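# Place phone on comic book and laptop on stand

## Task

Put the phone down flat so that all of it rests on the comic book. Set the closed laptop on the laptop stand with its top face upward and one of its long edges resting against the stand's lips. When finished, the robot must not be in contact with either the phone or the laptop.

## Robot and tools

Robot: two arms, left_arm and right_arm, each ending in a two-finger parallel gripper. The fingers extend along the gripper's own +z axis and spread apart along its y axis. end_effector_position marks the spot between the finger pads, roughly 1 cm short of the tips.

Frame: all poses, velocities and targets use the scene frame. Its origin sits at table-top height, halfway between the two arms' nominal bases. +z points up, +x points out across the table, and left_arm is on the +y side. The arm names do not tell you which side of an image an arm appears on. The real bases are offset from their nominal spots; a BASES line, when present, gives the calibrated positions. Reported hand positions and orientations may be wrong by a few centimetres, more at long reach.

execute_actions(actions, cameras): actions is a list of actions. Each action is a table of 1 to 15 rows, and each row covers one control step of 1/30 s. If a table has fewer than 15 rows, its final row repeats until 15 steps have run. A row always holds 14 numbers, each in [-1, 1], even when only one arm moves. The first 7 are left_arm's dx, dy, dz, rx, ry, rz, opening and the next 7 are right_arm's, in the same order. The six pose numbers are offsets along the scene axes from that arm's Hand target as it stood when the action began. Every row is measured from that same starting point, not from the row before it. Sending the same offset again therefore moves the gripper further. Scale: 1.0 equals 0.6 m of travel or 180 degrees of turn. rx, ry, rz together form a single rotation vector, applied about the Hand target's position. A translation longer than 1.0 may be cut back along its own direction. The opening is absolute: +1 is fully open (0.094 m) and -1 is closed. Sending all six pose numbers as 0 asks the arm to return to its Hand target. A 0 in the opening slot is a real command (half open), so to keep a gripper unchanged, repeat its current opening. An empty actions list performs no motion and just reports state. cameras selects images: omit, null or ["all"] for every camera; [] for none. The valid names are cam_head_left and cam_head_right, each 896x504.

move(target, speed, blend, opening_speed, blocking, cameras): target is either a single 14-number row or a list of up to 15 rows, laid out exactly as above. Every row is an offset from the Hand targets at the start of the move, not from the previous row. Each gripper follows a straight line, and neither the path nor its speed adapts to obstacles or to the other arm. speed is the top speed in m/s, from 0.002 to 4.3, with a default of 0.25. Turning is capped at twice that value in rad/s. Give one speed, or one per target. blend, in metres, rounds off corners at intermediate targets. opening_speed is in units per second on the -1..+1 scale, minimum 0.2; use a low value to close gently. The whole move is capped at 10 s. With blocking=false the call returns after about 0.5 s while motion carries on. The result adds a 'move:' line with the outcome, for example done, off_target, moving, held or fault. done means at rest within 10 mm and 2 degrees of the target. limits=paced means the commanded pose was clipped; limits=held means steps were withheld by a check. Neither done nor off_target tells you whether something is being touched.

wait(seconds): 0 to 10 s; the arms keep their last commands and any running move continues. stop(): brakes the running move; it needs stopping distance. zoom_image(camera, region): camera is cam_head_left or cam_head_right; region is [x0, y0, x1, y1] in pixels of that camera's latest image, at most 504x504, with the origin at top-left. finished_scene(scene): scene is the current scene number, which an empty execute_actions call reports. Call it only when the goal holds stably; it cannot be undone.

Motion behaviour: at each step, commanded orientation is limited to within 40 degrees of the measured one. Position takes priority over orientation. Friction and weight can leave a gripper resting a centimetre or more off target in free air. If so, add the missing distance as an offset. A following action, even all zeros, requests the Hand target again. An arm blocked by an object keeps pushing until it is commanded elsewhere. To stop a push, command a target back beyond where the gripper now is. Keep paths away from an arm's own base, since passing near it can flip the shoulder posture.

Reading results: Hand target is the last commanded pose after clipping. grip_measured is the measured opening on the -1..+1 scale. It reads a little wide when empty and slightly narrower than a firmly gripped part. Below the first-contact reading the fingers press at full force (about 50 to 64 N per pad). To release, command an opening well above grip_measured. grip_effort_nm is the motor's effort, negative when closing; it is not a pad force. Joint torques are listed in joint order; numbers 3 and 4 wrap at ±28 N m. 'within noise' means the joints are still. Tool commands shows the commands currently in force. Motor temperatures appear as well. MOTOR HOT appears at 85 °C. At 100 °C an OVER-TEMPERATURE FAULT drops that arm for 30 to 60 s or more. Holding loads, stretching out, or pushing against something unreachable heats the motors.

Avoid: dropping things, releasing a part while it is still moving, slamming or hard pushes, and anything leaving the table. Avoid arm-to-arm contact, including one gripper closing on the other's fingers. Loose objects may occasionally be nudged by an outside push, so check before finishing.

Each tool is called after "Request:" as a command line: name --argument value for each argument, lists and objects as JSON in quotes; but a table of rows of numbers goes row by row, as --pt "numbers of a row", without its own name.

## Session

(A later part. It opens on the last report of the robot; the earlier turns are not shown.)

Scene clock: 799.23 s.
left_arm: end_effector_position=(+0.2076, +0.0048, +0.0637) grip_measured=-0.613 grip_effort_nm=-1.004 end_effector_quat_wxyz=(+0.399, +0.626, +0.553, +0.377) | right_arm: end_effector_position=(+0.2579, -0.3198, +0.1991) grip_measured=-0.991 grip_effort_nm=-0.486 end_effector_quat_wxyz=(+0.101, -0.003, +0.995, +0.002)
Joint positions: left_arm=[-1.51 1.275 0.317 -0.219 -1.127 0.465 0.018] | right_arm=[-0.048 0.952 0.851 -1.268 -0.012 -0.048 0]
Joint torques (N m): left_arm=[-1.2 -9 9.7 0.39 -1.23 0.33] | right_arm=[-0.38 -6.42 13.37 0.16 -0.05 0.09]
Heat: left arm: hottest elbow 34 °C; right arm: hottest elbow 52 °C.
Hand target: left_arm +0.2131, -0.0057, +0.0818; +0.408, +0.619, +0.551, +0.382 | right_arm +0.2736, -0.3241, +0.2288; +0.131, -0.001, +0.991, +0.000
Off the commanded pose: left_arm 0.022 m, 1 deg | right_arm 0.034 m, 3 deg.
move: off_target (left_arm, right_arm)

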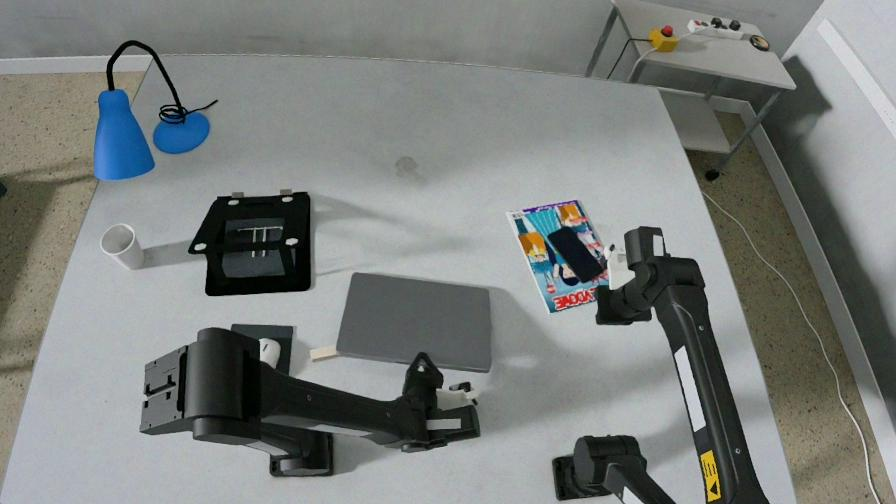

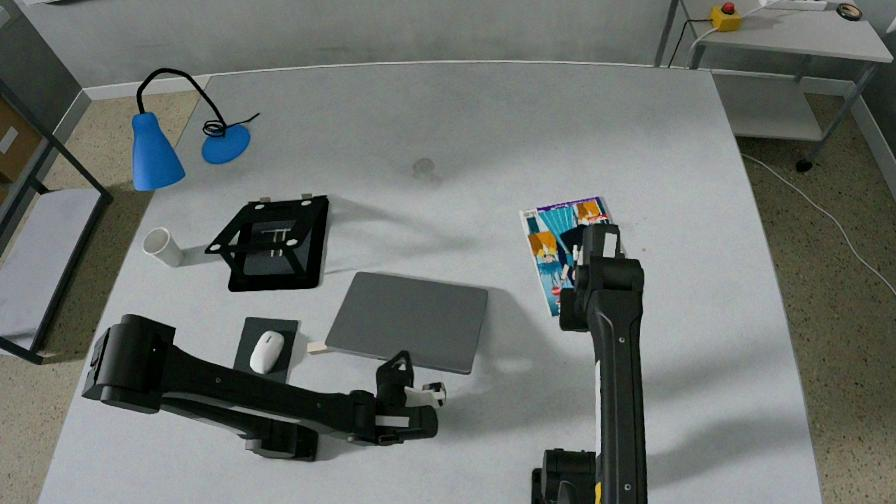

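Request:
move --pt "0.0 0.0 0.03 0 0 0 -0.7 0.337 0.54 -0.13 0 -0.083 0 -1" --pt "0.0 0.0 0.03 0 0 0 -0.7 0.337 0.54 -0.335 0 -0.083 0 -1" --speed '[0.25,0.12]'

Request:
zoom_image --camera "cam_head_left" --region '[330, 240, 530, 440]'

Request:
zoom_image --camera "cam_head_right" --region '[310, 240, 510, 440]'

Scene clock: 810.33 s.
left_arm: end_effector_position=(+0.2068, +0.0133, +0.0740) grip_measured=-0.623 grip_effort_nm=-1.004 end_effector_quat_wxyz=(+0.391, +0.632, +0.550, +0.382) | right_arm: end_effector_position=(+0.4788, -0.0015, +0.0415) grip_measured=-0.991 grip_effort_nm=-0.481 end_effector_quat_wxyz=(+0.264, -0.001, +0.965, +0.003)
Joint positions: left_arm=[-1.508 1.204 0.317 -0.313 -1.124 0.465 0.018] | right_arm=[0.626 1.816 1.186 -0.492 0.299 0.561 0]
Joint torques (N m): left_arm=[-1.03 -8.64 12.01 0.44 -1.36 0.29] | right_arm=[0.85 -17.96 6.76 1.29 0.3 0.21]
Heat: left arm: hottest elbow 34 °C; right arm: hottest elbow 52 °C.
Hand target: left_arm +0.2131, -0.0057, +0.0998; +0.408, +0.619, +0.551, +0.382 | right_arm +0.4759, -0.0001, +0.0279; +0.259, -0.001, +0.966, +0.000
Off the commanded pose: left_arm 0.033 m, 3 deg | right_arm 0.014 m, 1 deg.
move: off_target (left_arm, right_arm)

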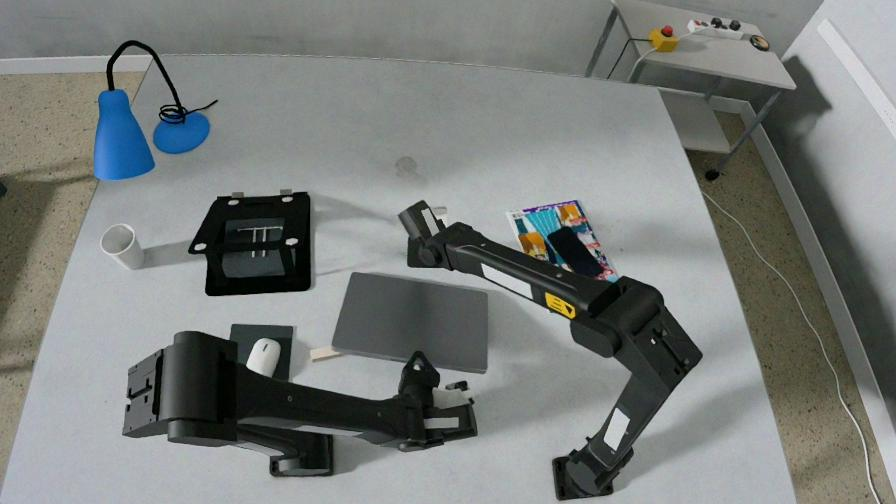

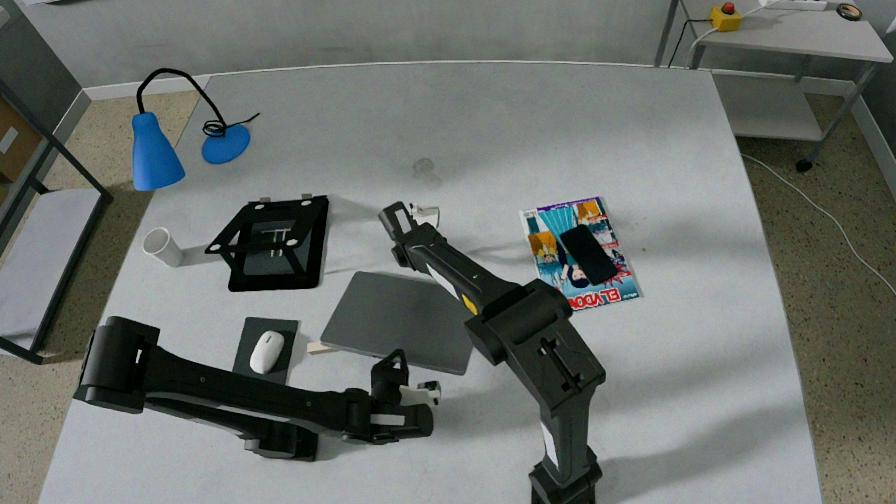

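Scaled by 2.520.

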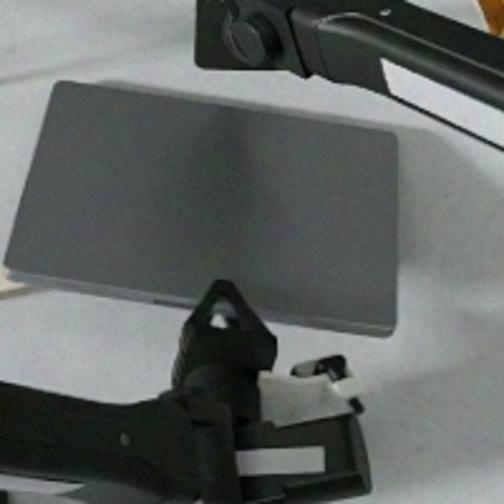

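Scaled by 2.520.

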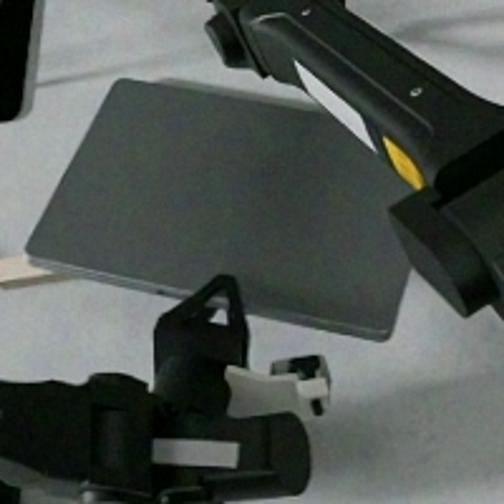

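Request:
move --pt "0.0 0.0 0.0 0 0 0 -0.7 0.0 0.0 -0.036 0 0 0 -1" --pt "0.0 0.0 0.0 0 0 0 -0.7 -0.035 0.0 -0.036 0 0 0 -1" --speed 0.08

Request:
zoom_image --camera "cam_head_left" --region '[330, 240, 530, 440]'

Request:
zoom_image --camera "cam_head_right" --region '[310, 240, 510, 440]'

Scene clock: 814.63 s.
left_arm: end_effector_position=(+0.2068, +0.0133, +0.0740) grip_measured=-0.623 grip_effort_nm=-1.009 end_effector_quat_wxyz=(+0.391, +0.632, +0.550, +0.382) | right_arm: end_effector_position=(+0.4638, -0.0029, +0.0168) grip_measured=-0.991 grip_effort_nm=-0.481 end_effector_quat_wxyz=(+0.264, +0.002, +0.965, +0.001)
Joint positions: left_arm=[-1.508 1.204 0.317 -0.313 -1.124 0.465 0.018] | right_arm=[0.643 1.832 1.128 -0.426 0.313 0.583 0]
Joint torques (N m): left_arm=[-0.79 -8.59 12.29 0.46 -1.39 0.27] | right_arm=[1.32 -18.49 5.65 1.28 0.18 0.22]
Heat: left arm: hottest elbow 34 °C; right arm: hottest elbow 50 °C.
Hand target: left_arm +0.2131, -0.0057, +0.0998; +0.408, +0.619, +0.551, +0.382 | right_arm +0.4548, -0.0002, +0.0062; +0.259, -0.001, +0.966, +0.000
Off the commanded pose: left_arm 0.033 m, 3 deg | right_arm 0.014 m, 1 deg.
move: off_target (left_arm, right_arm)

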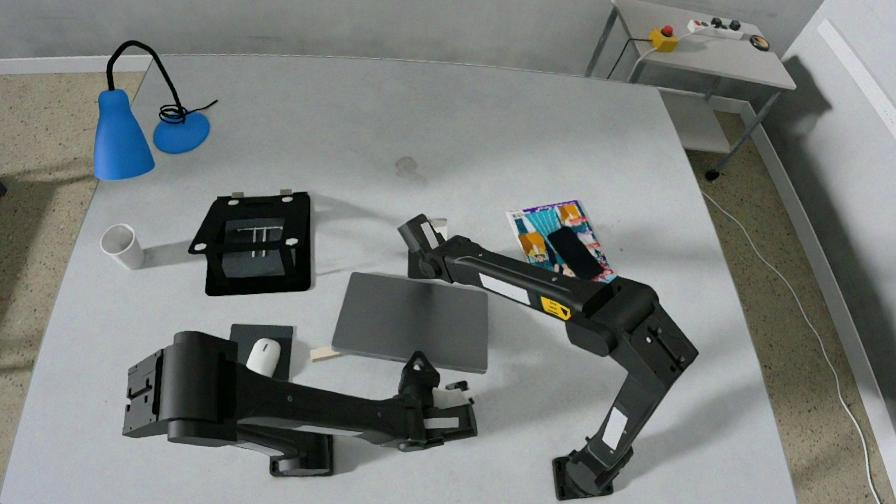

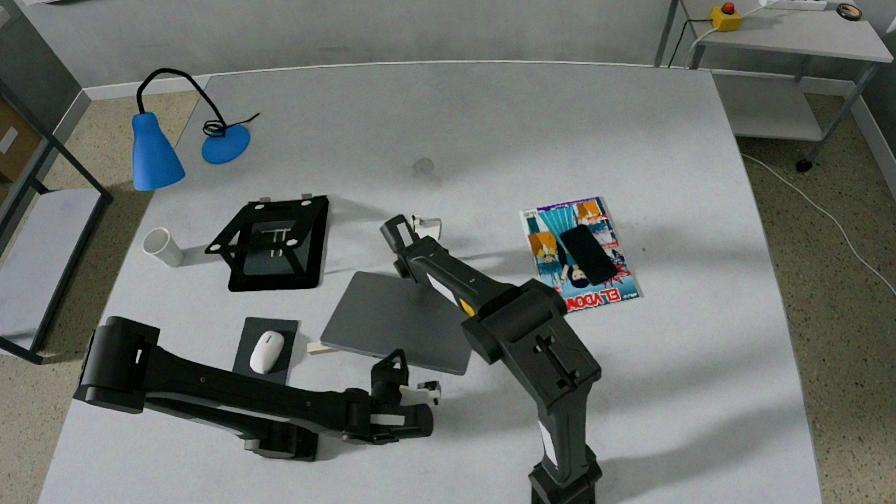

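Scaled by 2.520.

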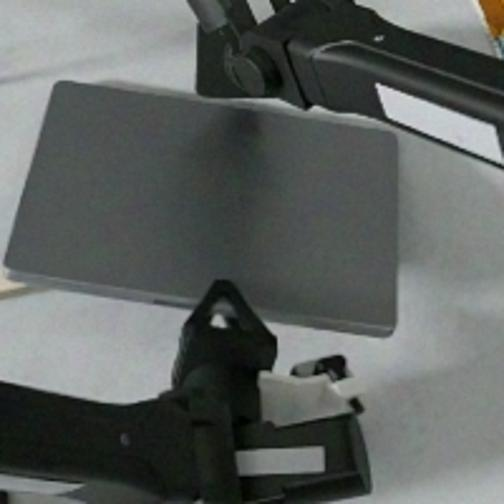

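Scaled by 2.520.

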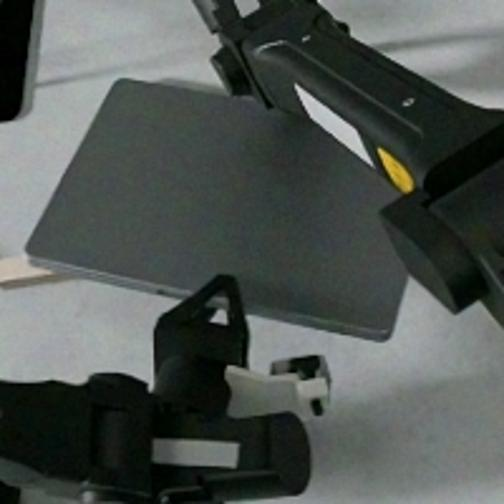

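Request:
move --pt "0.0 0.0 0.0 0 0 0 -0.45 -0.03 0.0 0.0 0 0 0 -1" --pt "0.07 0.02 -0.022 0 0 0 -0.45 -0.03 0.0 0.0 0 0 0 -1" --speed 0.05

Request:
zoom_image --camera "cam_head_left" --region '[330, 240, 530, 440]'

Request:
zoom_image --camera "cam_head_right" --region '[310, 240, 510, 440]'

Scene clock: 821.77 s.
left_arm: end_effector_position=(+0.2409, +0.0098, +0.0724) grip_measured=-0.451 grip_effort_nm=0.066 end_effector_quat_wxyz=(+0.392, +0.646, +0.536, +0.376) | right_arm: end_effector_position=(+0.4544, -0.0003, +0.0214) grip_measured=-0.991 grip_effort_nm=-0.481 end_effector_quat_wxyz=(+0.277, +0.008, +0.961, +0.005)
Joint positions: left_arm=[-1.35 1.204 0.269 0.032 -1.021 0.819 0.026] | right_arm=[0.662 1.807 1.094 -0.395 0.332 0.606 0]
Joint torques (N m): left_arm=[1.85 -6.77 9.09 2.82 -1.19 0.08] | right_arm=[1.55 -18.43 5.08 0.47 -0.15 0.21]
Heat: left arm: hottest elbow 34 °C; right arm: hottest elbow 48 °C.
Hand target: left_arm +0.2552, +0.0064, +0.0867; +0.408, +0.619, +0.551, +0.382 | right_arm +0.4370, -0.0001, +0.0064; +0.259, -0.001, +0.966, +0.000
Off the commanded pose: left_arm 0.020 m, 4 deg | right_arm 0.023 m, 3 deg.
move: off_target (left_arm, right_arm)

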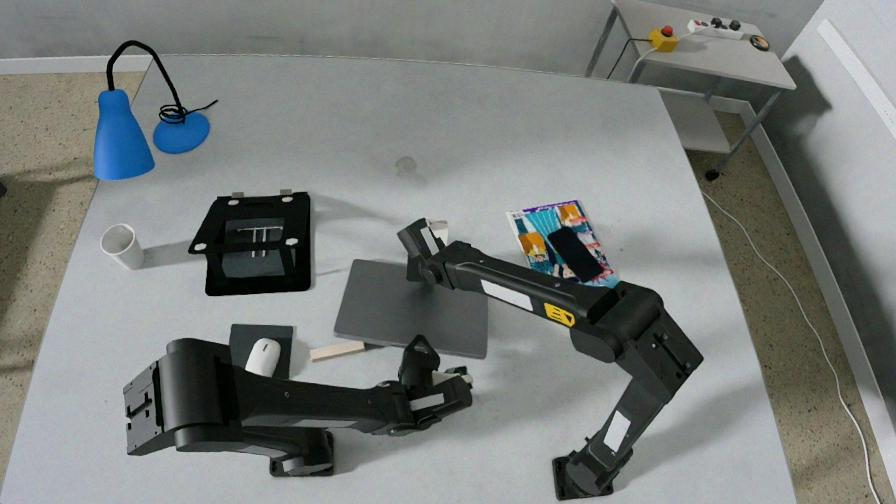

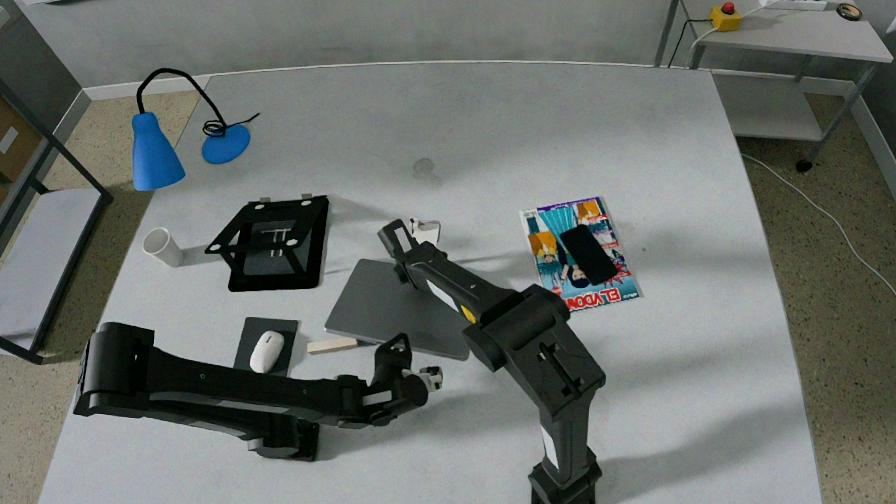

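Scaled by 2.520.

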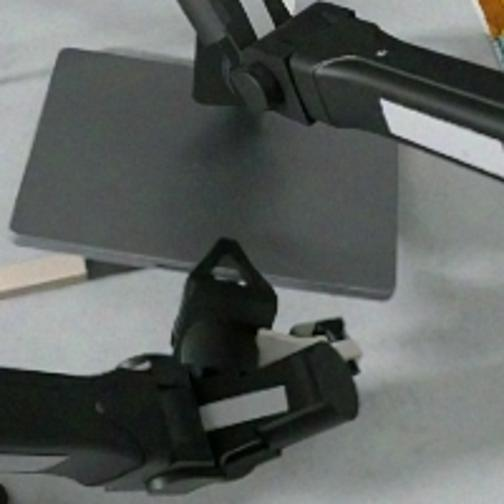

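Scaled by 2.520.

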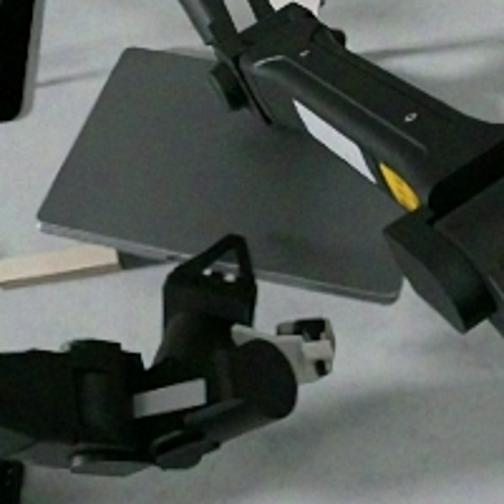

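Request:
move --pt "0.0 0.0 0.0 0 0 0 -0.4 -0.02 0.0 -0.04 0 0 0 -1" --pt "0.06 0.01 -0.022 0 0 0 -0.4 -0.02 0.0 -0.04 0 0 0 -1" --speed 0.05

Request:
zoom_image --camera "cam_head_left" --region '[330, 240, 530, 440]'

Request:
zoom_image --camera "cam_head_right" --region '[310, 240, 510, 440]'

Scene clock: 830.37 s.
left_arm: end_effector_position=(+0.2743, +0.0142, +0.0582) grip_measured=-0.401 grip_effort_nm=0.061 end_effector_quat_wxyz=(+0.394, +0.643, +0.543, +0.370) | right_arm: end_effector_position=(+0.4561, -0.0001, +0.0206) grip_measured=-0.991 grip_effort_nm=-0.486 end_effector_quat_wxyz=(+0.297, +0.019, +0.955, +0.016)
Joint positions: left_arm=[-1.201 1.306 0.243 0.314 -0.914 0.99 0.028] | right_arm=[0.664 1.802 1.065 -0.327 0.344 0.619 0]
Joint torques (N m): left_arm=[1.38 -7.41 8.2 2.99 -0.95 0.24] | right_arm=[2.37 -15.91 3.84 0.39 -0.31 0.21]
Motor temperatures (°C): left_arm=[23 25 34 24 32 24 28] | right_arm=[26 33 45 25 26 23 25]
Heat: left arm: hottest elbow 34 °C; right arm: hottest elbow 45 °C.
Hand target: left_arm +0.2912, +0.0123, +0.0735; +0.408, +0.619, +0.551, +0.382 | right_arm +0.4250, -0.0002, -0.0177; +0.259, -0.001, +0.966, +0.000
Off the commanded pose: left_arm 0.023 m, 4 deg | right_arm 0.049 m, 5 deg.
move: off_target (left_arm, right_arm)

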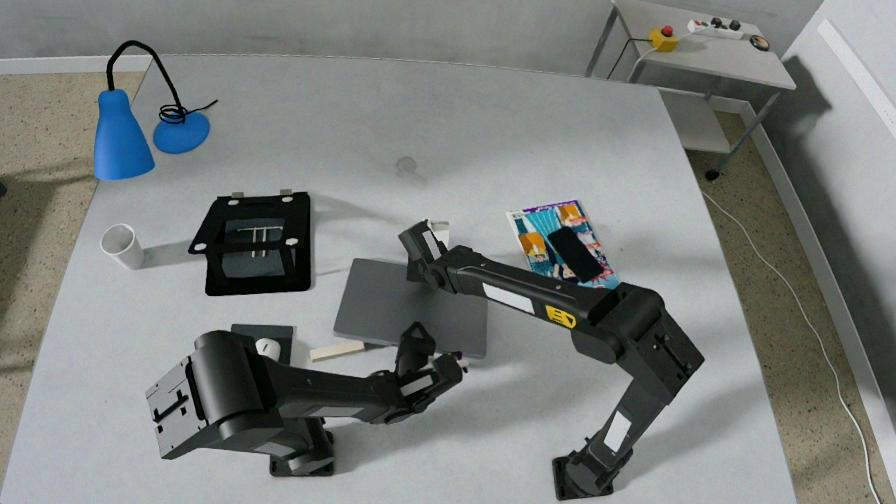

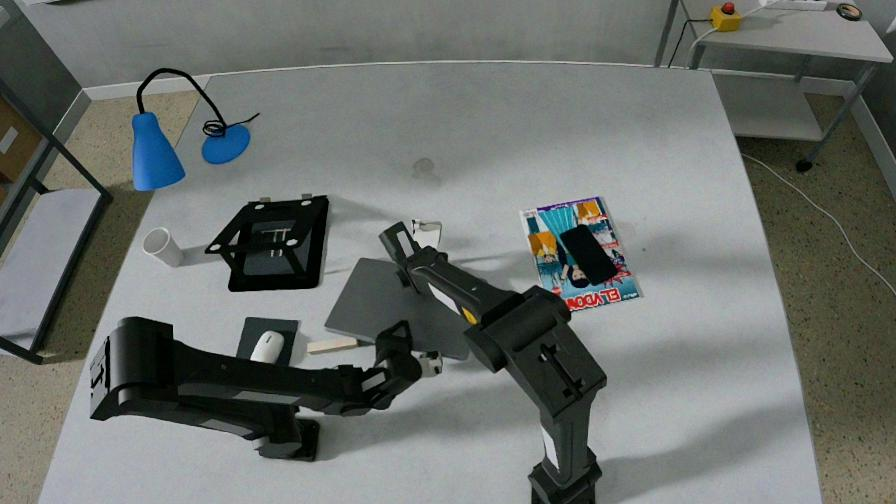

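Scaled by 2.520.

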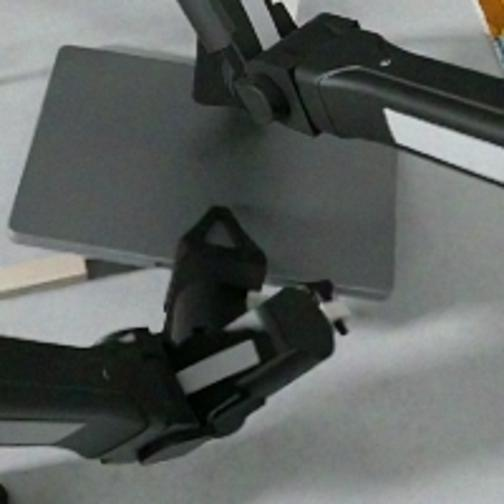

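Scaled by 2.520.

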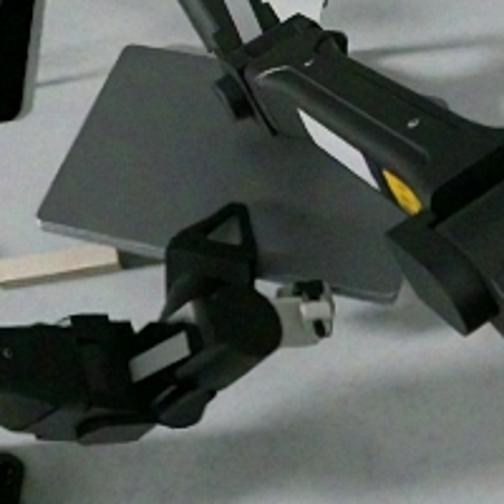

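Request:
move --pt "0.0 0.0 0.0 0 0 0 -0.85 0.0 0.0 0.0 0 0 0 -1" --speed 0.05 --opening_speed 0.2 --cameras '[]'

Request:
move --pt "0.0 0.0 0.0 0 0 0 -0.85 0.0 0.0 0.12 0 0 0 -1" --pt "0.0 0.0 0.0 0 0 0 -0.85 0.05 -0.2 0.3 0 0 0 -1" --pt "0.0 0.0 0.0 0 0 0 -0.85 -0.2 -0.7 0.4 0 0 0 -1" --speed '[0.08,0.15,0.25]'

Request:
zoom_image --camera "cam_head_left" --region '[330, 240, 530, 440]'

Request:
zoom_image --camera "cam_head_right" --region '[310, 240, 510, 440]'

Scene clock: 836.43 s.
left_arm: end_effector_position=(+0.2791, +0.0128, +0.0673) grip_measured=-0.615 grip_effort_nm=-1.009 end_effector_quat_wxyz=(+0.413, +0.623, +0.551, +0.372) | right_arm: end_effector_position=(+0.4562, -0.0002, +0.0207) grip_measured=-0.991 grip_effort_nm=-0.486 end_effector_quat_wxyz=(+0.297, +0.019, +0.954, +0.016)
Joint positions: left_arm=[-1.194 1.301 0.243 0.362 -0.931 0.99 0.018] | right_arm=[0.664 1.802 1.065 -0.327 0.345 0.619 0]
Joint torques (N m): left_arm=[1.67 -6.71 8.55 1.65 -0.22 0.32] | right_arm=[2.43 -15.85 3.85 0.39 -0.35 0.21]
Heat: left arm: hottest elbow 34 °C; right arm: hottest elbow 44 °C.
Hand target: left_arm +0.2911, +0.0124, +0.0734; +0.408, +0.619, +0.551, +0.382 | right_arm +0.4249, -0.0002, -0.0177; +0.259, -0.001, +0.966, +0.000
Off the commanded pose: left_arm 0.014 m, 1 deg | right_arm 0.049 m, 5 deg.
move: off_target (left_arm, right_arm)

Scene clock: 840.93 s.
left_arm: end_effector_position=(+0.2800, +0.0131, +0.0676) grip_measured=-0.618 grip_effort_nm=-1.009 end_effector_quat_wxyz=(+0.414, +0.621, +0.553, +0.371) | right_arm: end_effector_position=(+0.3068, -0.4164, +0.2192) grip_measured=-0.991 grip_effort_nm=-0.486 end_effector_quat_wxyz=(+0.259, -0.003, +0.966, +0.002)
Joint positions: left_arm=[-1.189 1.301 0.243 0.366 -0.928 0.987 0.018] | right_arm=[-0.411 0.954 0.835 -0.967 -0.204 -0.362 0]
Joint torques (N m): left_arm=[1.03 -6.18 8.51 1.5 -0.24 0.34] | right_arm=[-0.38 -6.71 9.52 0.57 -0.17 0.11]
Heat: left arm: hottest elbow 34 °C; right arm: hottest elbow 43 °C.
Hand target: left_arm +0.2911, +0.0124, +0.0734; +0.408, +0.619, +0.551, +0.382 | right_arm +0.3049, -0.4202, +0.2222; +0.259, -0.001, +0.966, +0.000
Off the commanded pose: left_arm 0.012 m, 1 deg | right_arm 0.005 m, 0 deg.
move: off_target (left_arm)

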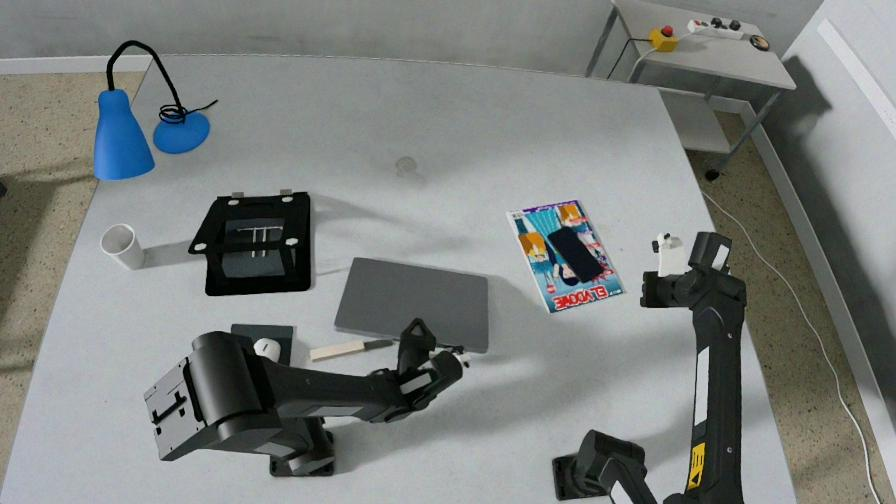

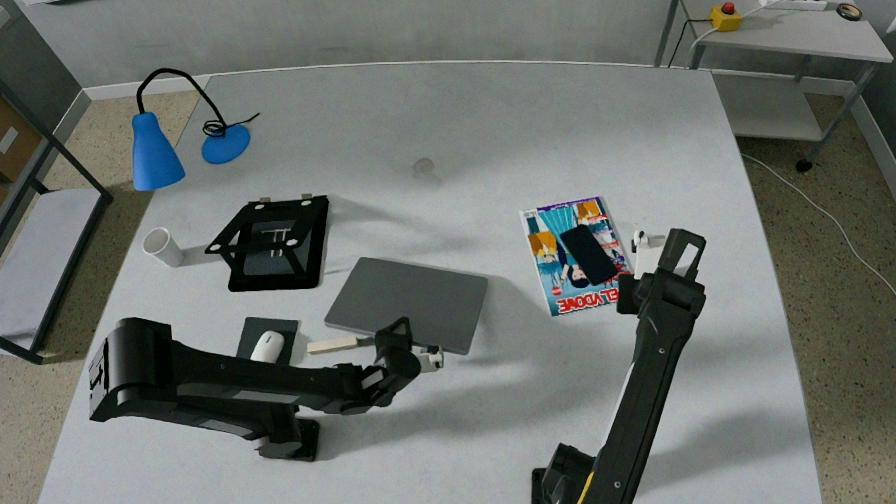

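Scaled by 2.520.

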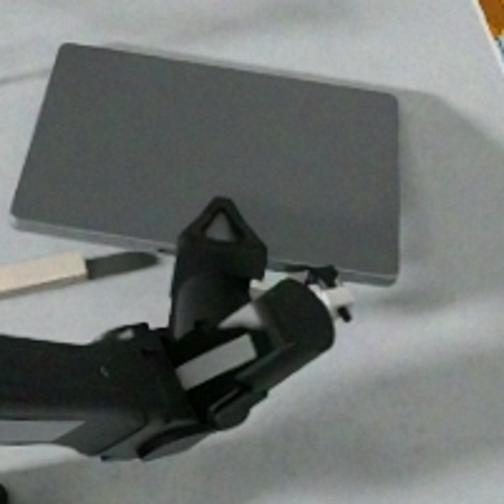

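Scaled by 2.520.

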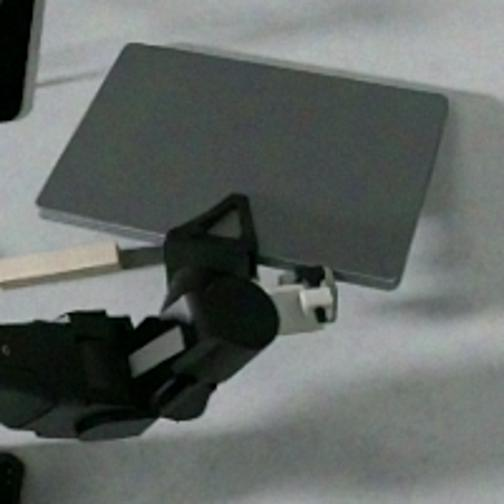

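Request:
move --pt "0.0 0.0 0.12 0 0 0 -0.95 0.0 0.0 0.0 0 0 0 -1" --speed 0.08

Request:
zoom_image --camera "cam_head_left" --region '[330, 240, 530, 440]'

Request:
zoom_image --camera "cam_head_right" --region '[310, 240, 510, 440]'

Scene clock: 845.10 s.
left_arm: end_effector_position=(+0.2687, +0.0410, +0.0926) grip_measured=-0.630 grip_effort_nm=-1.013 end_effector_quat_wxyz=(+0.374, +0.645, +0.555, +0.369) | right_arm: end_effector_position=(+0.3067, -0.4164, +0.2192) grip_measured=-0.991 grip_effort_nm=-0.486 end_effector_quat_wxyz=(+0.259, -0.003, +0.966, +0.002)
Joint positions: left_arm=[-1.176 1.021 0.25 -0.03 -0.9 0.959 0.017] | right_arm=[-0.411 0.954 0.835 -0.967 -0.204 -0.362 0]
Joint torques (N m): left_arm=[-0.15 -8 18.06 1.1 -1.65 0.58] | right_arm=[-0.38 -6.59 9.55 0.55 -0.17 0.09]
Heat: left arm: hottest elbow 34 °C; right arm: hottest elbow 43 °C.
Hand target: left_arm +0.2911, +0.0124, +0.1454; +0.408, +0.619, +0.551, +0.382 | right_arm +0.3049, -0.4202, +0.2222; +0.259, -0.001, +0.966, +0.000
Off the commanded pose: left_arm 0.064 m, 5 deg | right_arm 0.005 m, 0 deg.
move: off_target (left_arm)

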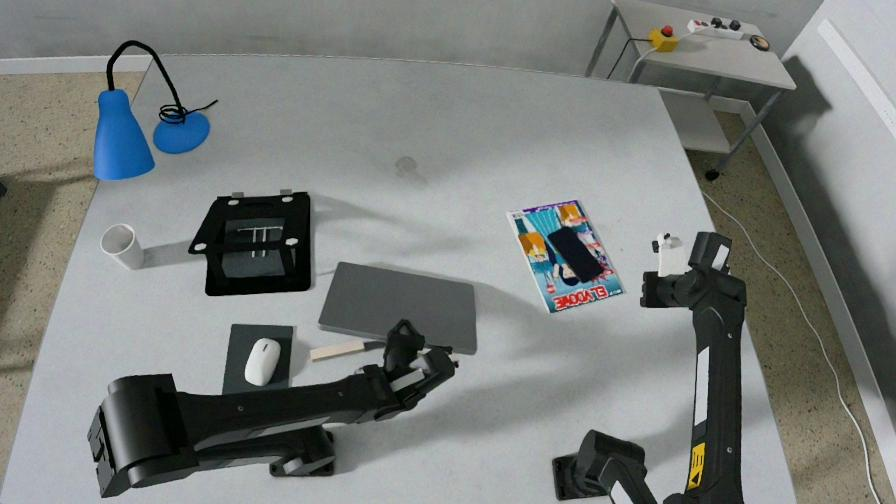

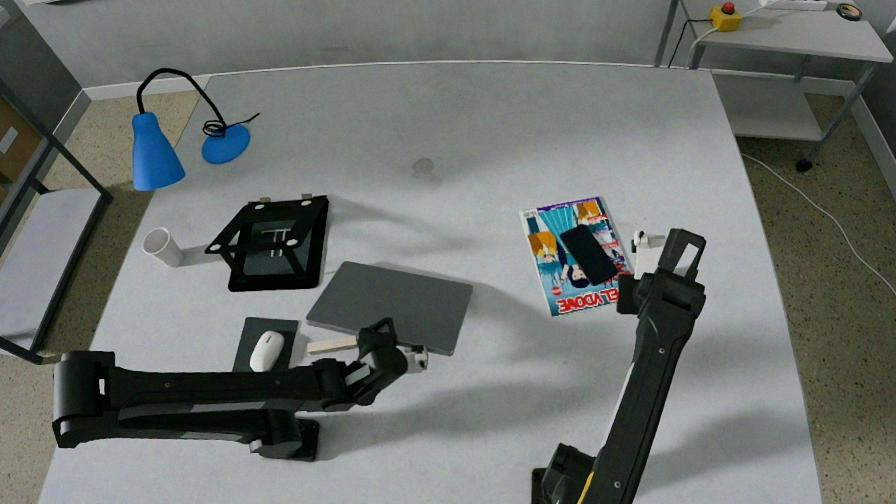

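Scaled by 2.520.

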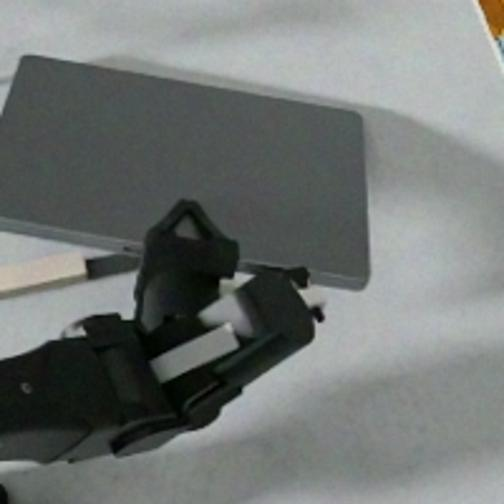

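Scaled by 2.520.

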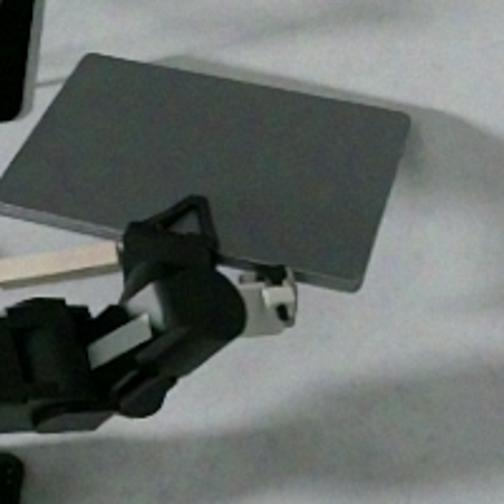

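Request:
move --pt "0.03 -0.02 0.15 0 0 0 -0.95 0.0 0.0 0.0 0 0 0 -1" --speed 0.1

Request:
zoom_image --camera "cam_head_left" --region '[280, 220, 530, 440]'

Request:
zoom_image --camera "cam_head_right" --region '[260, 220, 510, 440]'

Scene clock: 849.20 s.
left_arm: end_effector_position=(+0.2733, +0.0466, +0.1306) grip_measured=-0.635 grip_effort_nm=-1.009 end_effector_quat_wxyz=(+0.314, +0.687, +0.531, +0.383) | right_arm: end_effector_position=(+0.3067, -0.4164, +0.2192) grip_measured=-0.991 grip_effort_nm=-0.486 end_effector_quat_wxyz=(+0.259, -0.003, +0.966, +0.002)
Joint positions: left_arm=[-1.139 0.896 0.368 -0.373 -0.864 1.033 0.017] | right_arm=[-0.411 0.954 0.835 -0.967 -0.204 -0.362 0]
Joint torques (N m): left_arm=[-0.67 -7.88 25.35 2.21 -1.92 0.19] | right_arm=[-0.38 -6.71 9.52 0.57 -0.17 0.09]
Heat: left arm: hottest elbow 35 °C; right arm: hottest elbow 43 °C.
Hand target: left_arm +0.3092, +0.0004, +0.2355; +0.408, +0.619, +0.551, +0.382 | right_arm +0.3049, -0.4202, +0.2222; +0.259, -0.001, +0.966, +0.000
Off the commanded pose: left_arm 0.120 m, 14 deg | right_arm 0.005 m, 0 deg.
move: off_target (left_arm)

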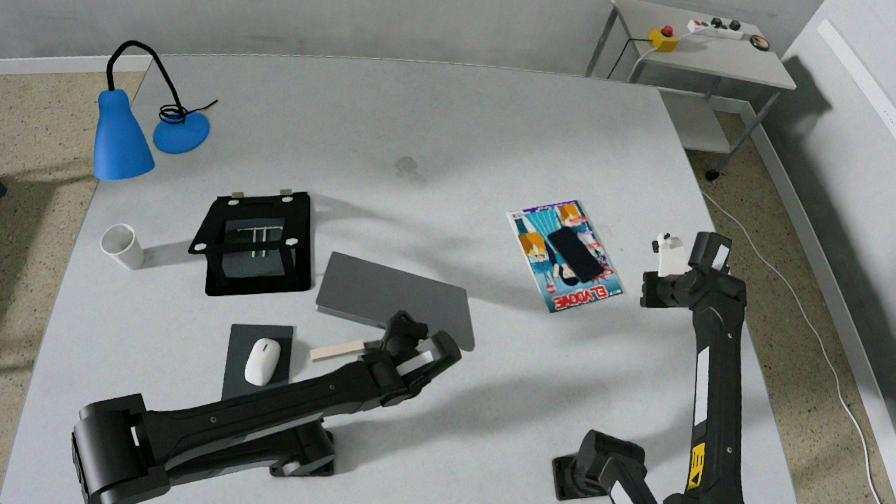

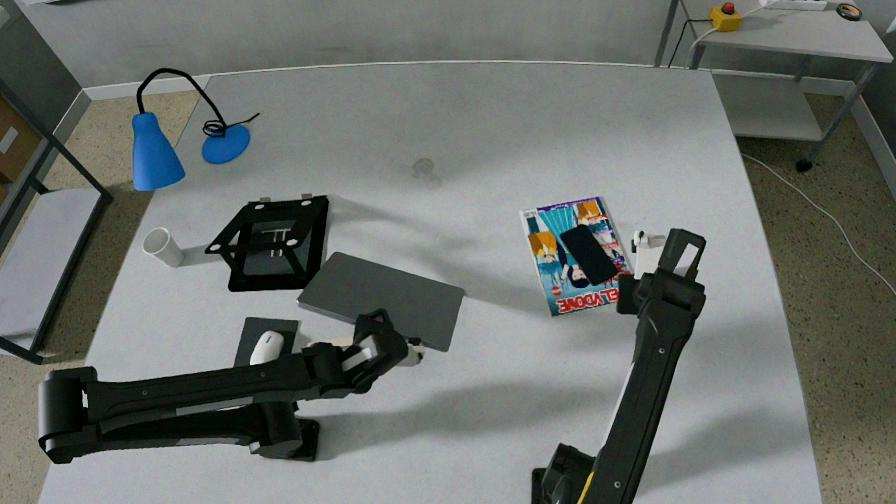

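Scaled by 2.016.

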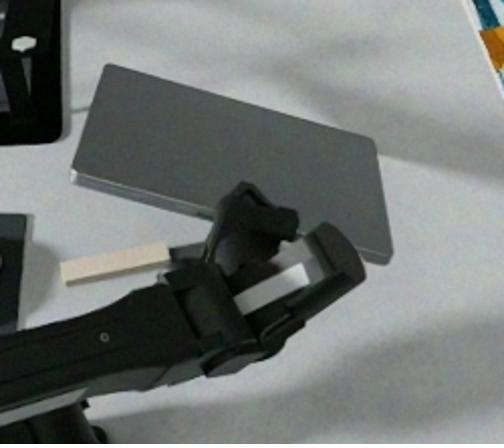

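Scaled by 2.016.

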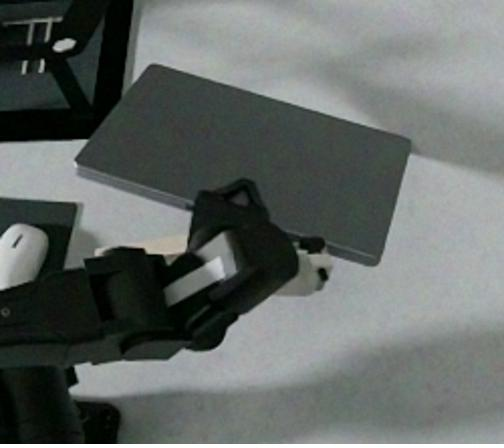

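Request:
execute_actions --actions '[]'

Scene clock: 862.50 s.
left_arm: end_effector_position=(+0.2733, +0.0466, +0.1306) grip_measured=-0.635 grip_effort_nm=-1.004 end_effector_quat_wxyz=(+0.314, +0.687, +0.531, +0.383) | right_arm: end_effector_position=(+0.3067, -0.4164, +0.2192) grip_measured=-0.991 grip_effort_nm=-0.486 end_effector_quat_wxyz=(+0.259, -0.003, +0.966, +0.002)
Joint positions: left_arm=[-1.139 0.896 0.368 -0.373 -0.864 1.033 0.017] | right_arm=[-0.411 0.954 0.835 -0.967 -0.204 -0.362 0]
Joint velocities: within noise
Joint torques (N m): left_arm=[-0.26 -9.17 25.51 2.15 -1.88 0.17] | right_arm=[-0.38 -6.71 9.51 0.57 -0.17 0.08]
Motor temperatures (°C): left_arm=[23 25 39 24 34 24 28] | right_arm=[26 33 43 25 26 23 26]
Heat: left arm: hottest elbow 39 °C; right arm: hottest elbow 43 °C.
Hand target: left_arm +0.3092, +0.0004, +0.2355; +0.408, +0.619, +0.552, +0.382 | right_arm +0.3049, -0.4202, +0.2222; +0.259, -0.001, +0.966, +0.000
Tool commands: left_gripper/opening=-0.95 right_gripper/opening=-1.0
Off the commanded pose: left_arm 0.120 m, 14 deg | right_arm 0.005 m, 0 deg.

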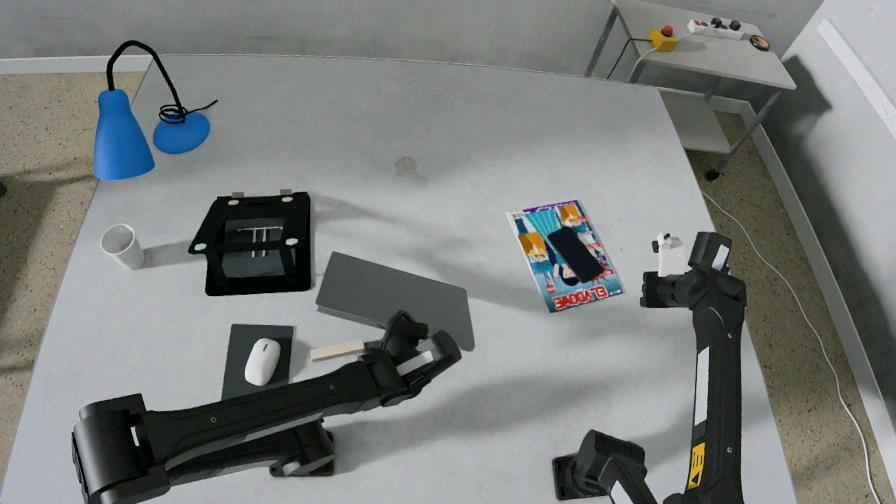

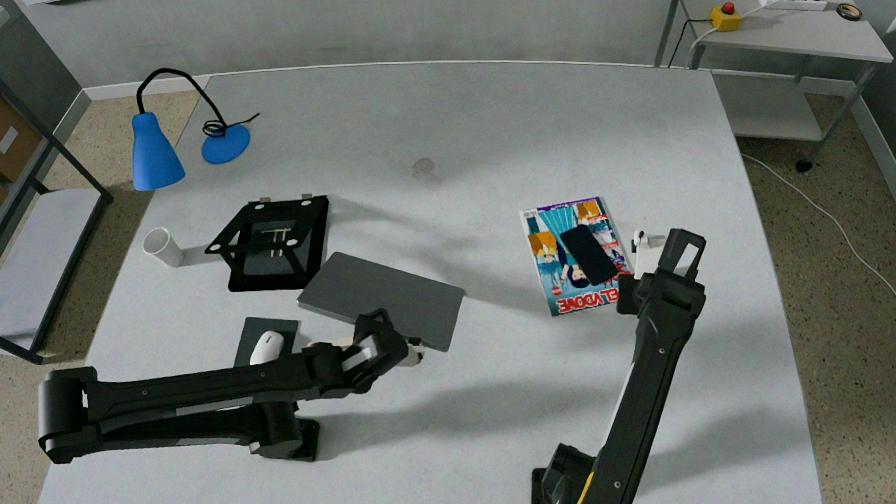

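Request:
move --target '[0,0.0,0.18,0,0,0,-0.95,0,0,0,0,0,0,-1]' --speed 0.12

Scene clock: 865.83 s.
left_arm: end_effector_position=(+0.2780, +0.0374, +0.2207) grip_measured=-0.635 grip_effort_nm=-1.004 end_effector_quat_wxyz=(+0.301, +0.697, +0.525, +0.385) | right_arm: end_effector_position=(+0.3067, -0.4164, +0.2192) grip_measured=-0.991 grip_effort_nm=-0.486 end_effector_quat_wxyz=(+0.259, -0.003, +0.966, +0.002)
Joint positions: left_arm=[-1.136 0.806 0.592 -0.709 -0.857 1.048 0.017] | right_arm=[-0.411 0.954 0.835 -0.967 -0.204 -0.362 0]
Joint torques (N m): left_arm=[-0.62 -7.36 -26.97 2.56 -2.25 0.01] | right_arm=[-0.38 -6.71 9.52 0.58 -0.17 0.08]
Heat: left arm: hottest elbow 41 °C; right arm: hottest elbow 43 °C.
Hand target: left_arm +0.3091, +0.0003, +0.3435; +0.408, +0.619, +0.551, +0.382 | right_arm +0.3049, -0.4202, +0.2222; +0.259, -0.001, +0.966, +0.000
Off the commanded pose: left_arm 0.132 m, 16 deg | right_arm 0.005 m, 0 deg.
move: off_target (left_arm)

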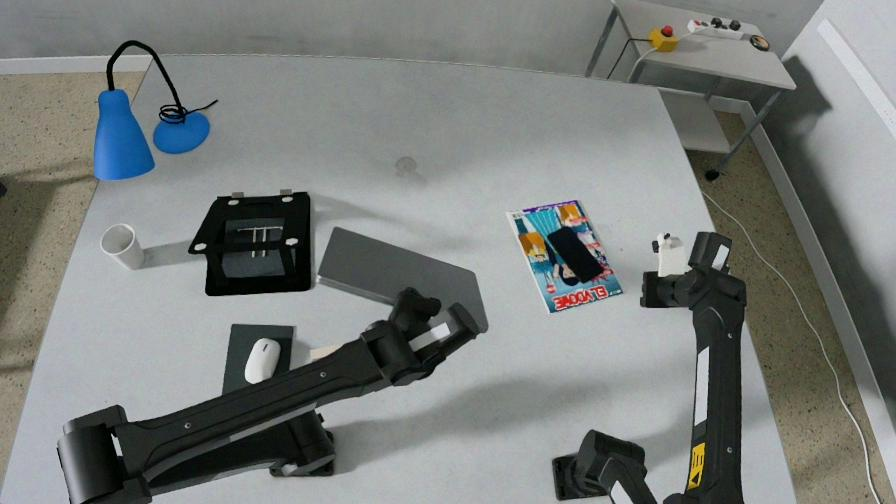

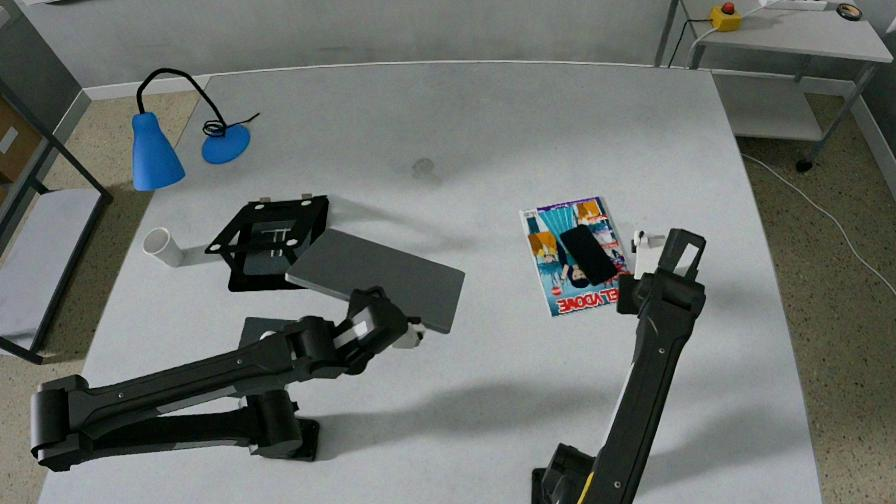

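Request:
move --target '[0.1,0.22,0.1,-0.071,-0.011,0.081,-0.95,0,0,0,0,0,0,-1]' --speed 0.12

Scene clock: 886.90 s.
left_arm: end_effector_position=(+0.3293, +0.1462, +0.2511) grip_measured=-0.635 grip_effort_nm=-1.004 end_effector_quat_wxyz=(+0.302, +0.580, +0.667, +0.357) | right_arm: end_effector_position=(+0.3067, -0.4164, +0.2192) grip_measured=-0.991 grip_effort_nm=-0.486 end_effector_quat_wxyz=(+0.259, -0.003, +0.966, +0.002)
Joint positions: left_arm=[-0.668 0.654 0.613 -0.729 -0.628 1.067 0.017] | right_arm=[-0.411 0.954 0.835 -0.967 -0.204 -0.362 0]
Joint torques (N m): left_arm=[-0.85 -7.82 -25.35 3.54 -1.36 0.01] | right_arm=[-0.38 -6.65 9.54 0.54 -0.17 0.08]
Motor temperatures (°C): left_arm=[23 25 50 24 37 24 29] | right_arm=[26 32 43 25 25 23 26]
Heat: left arm: hottest elbow 50 °C; right arm: hottest elbow 43 °C.
Hand target: left_arm +0.3691, +0.1324, +0.4035; +0.432, +0.488, +0.657, +0.378 | right_arm +0.3049, -0.4202, +0.2222; +0.259, -0.001, +0.966, +0.000
Off the commanded pose: left_arm 0.158 m, 18 deg | right_arm 0.005 m, 0 deg.
move: off_target (left_arm)

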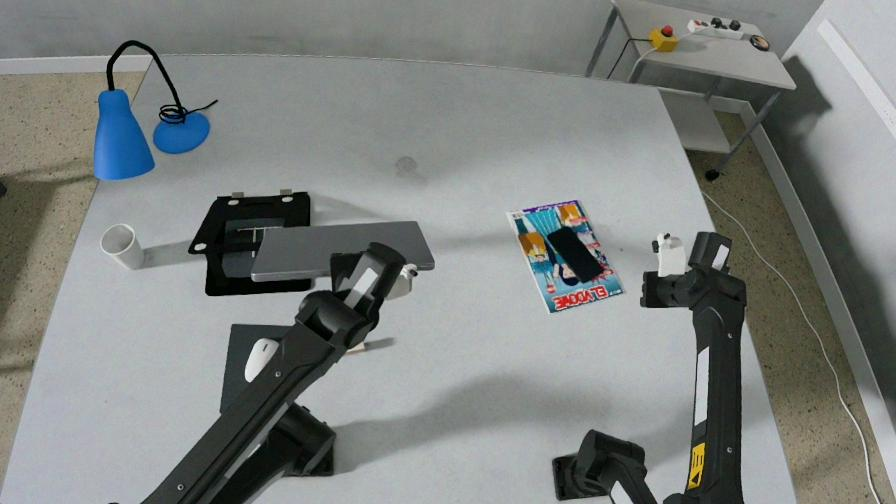

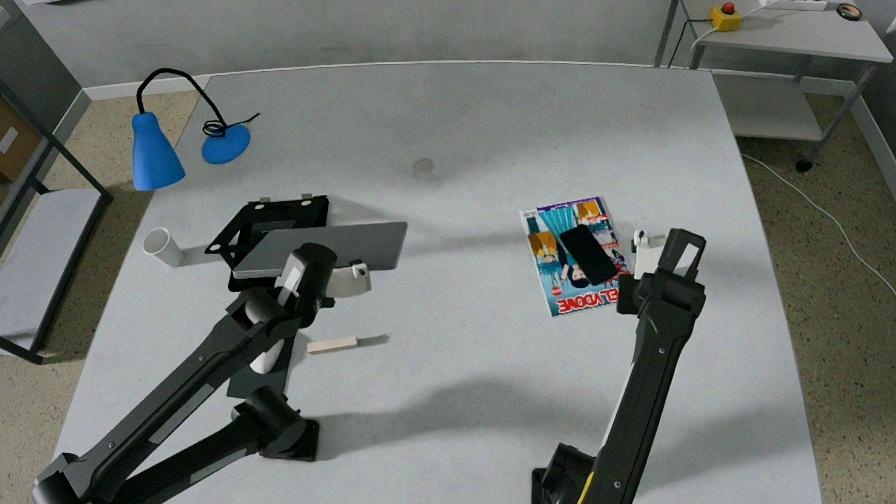

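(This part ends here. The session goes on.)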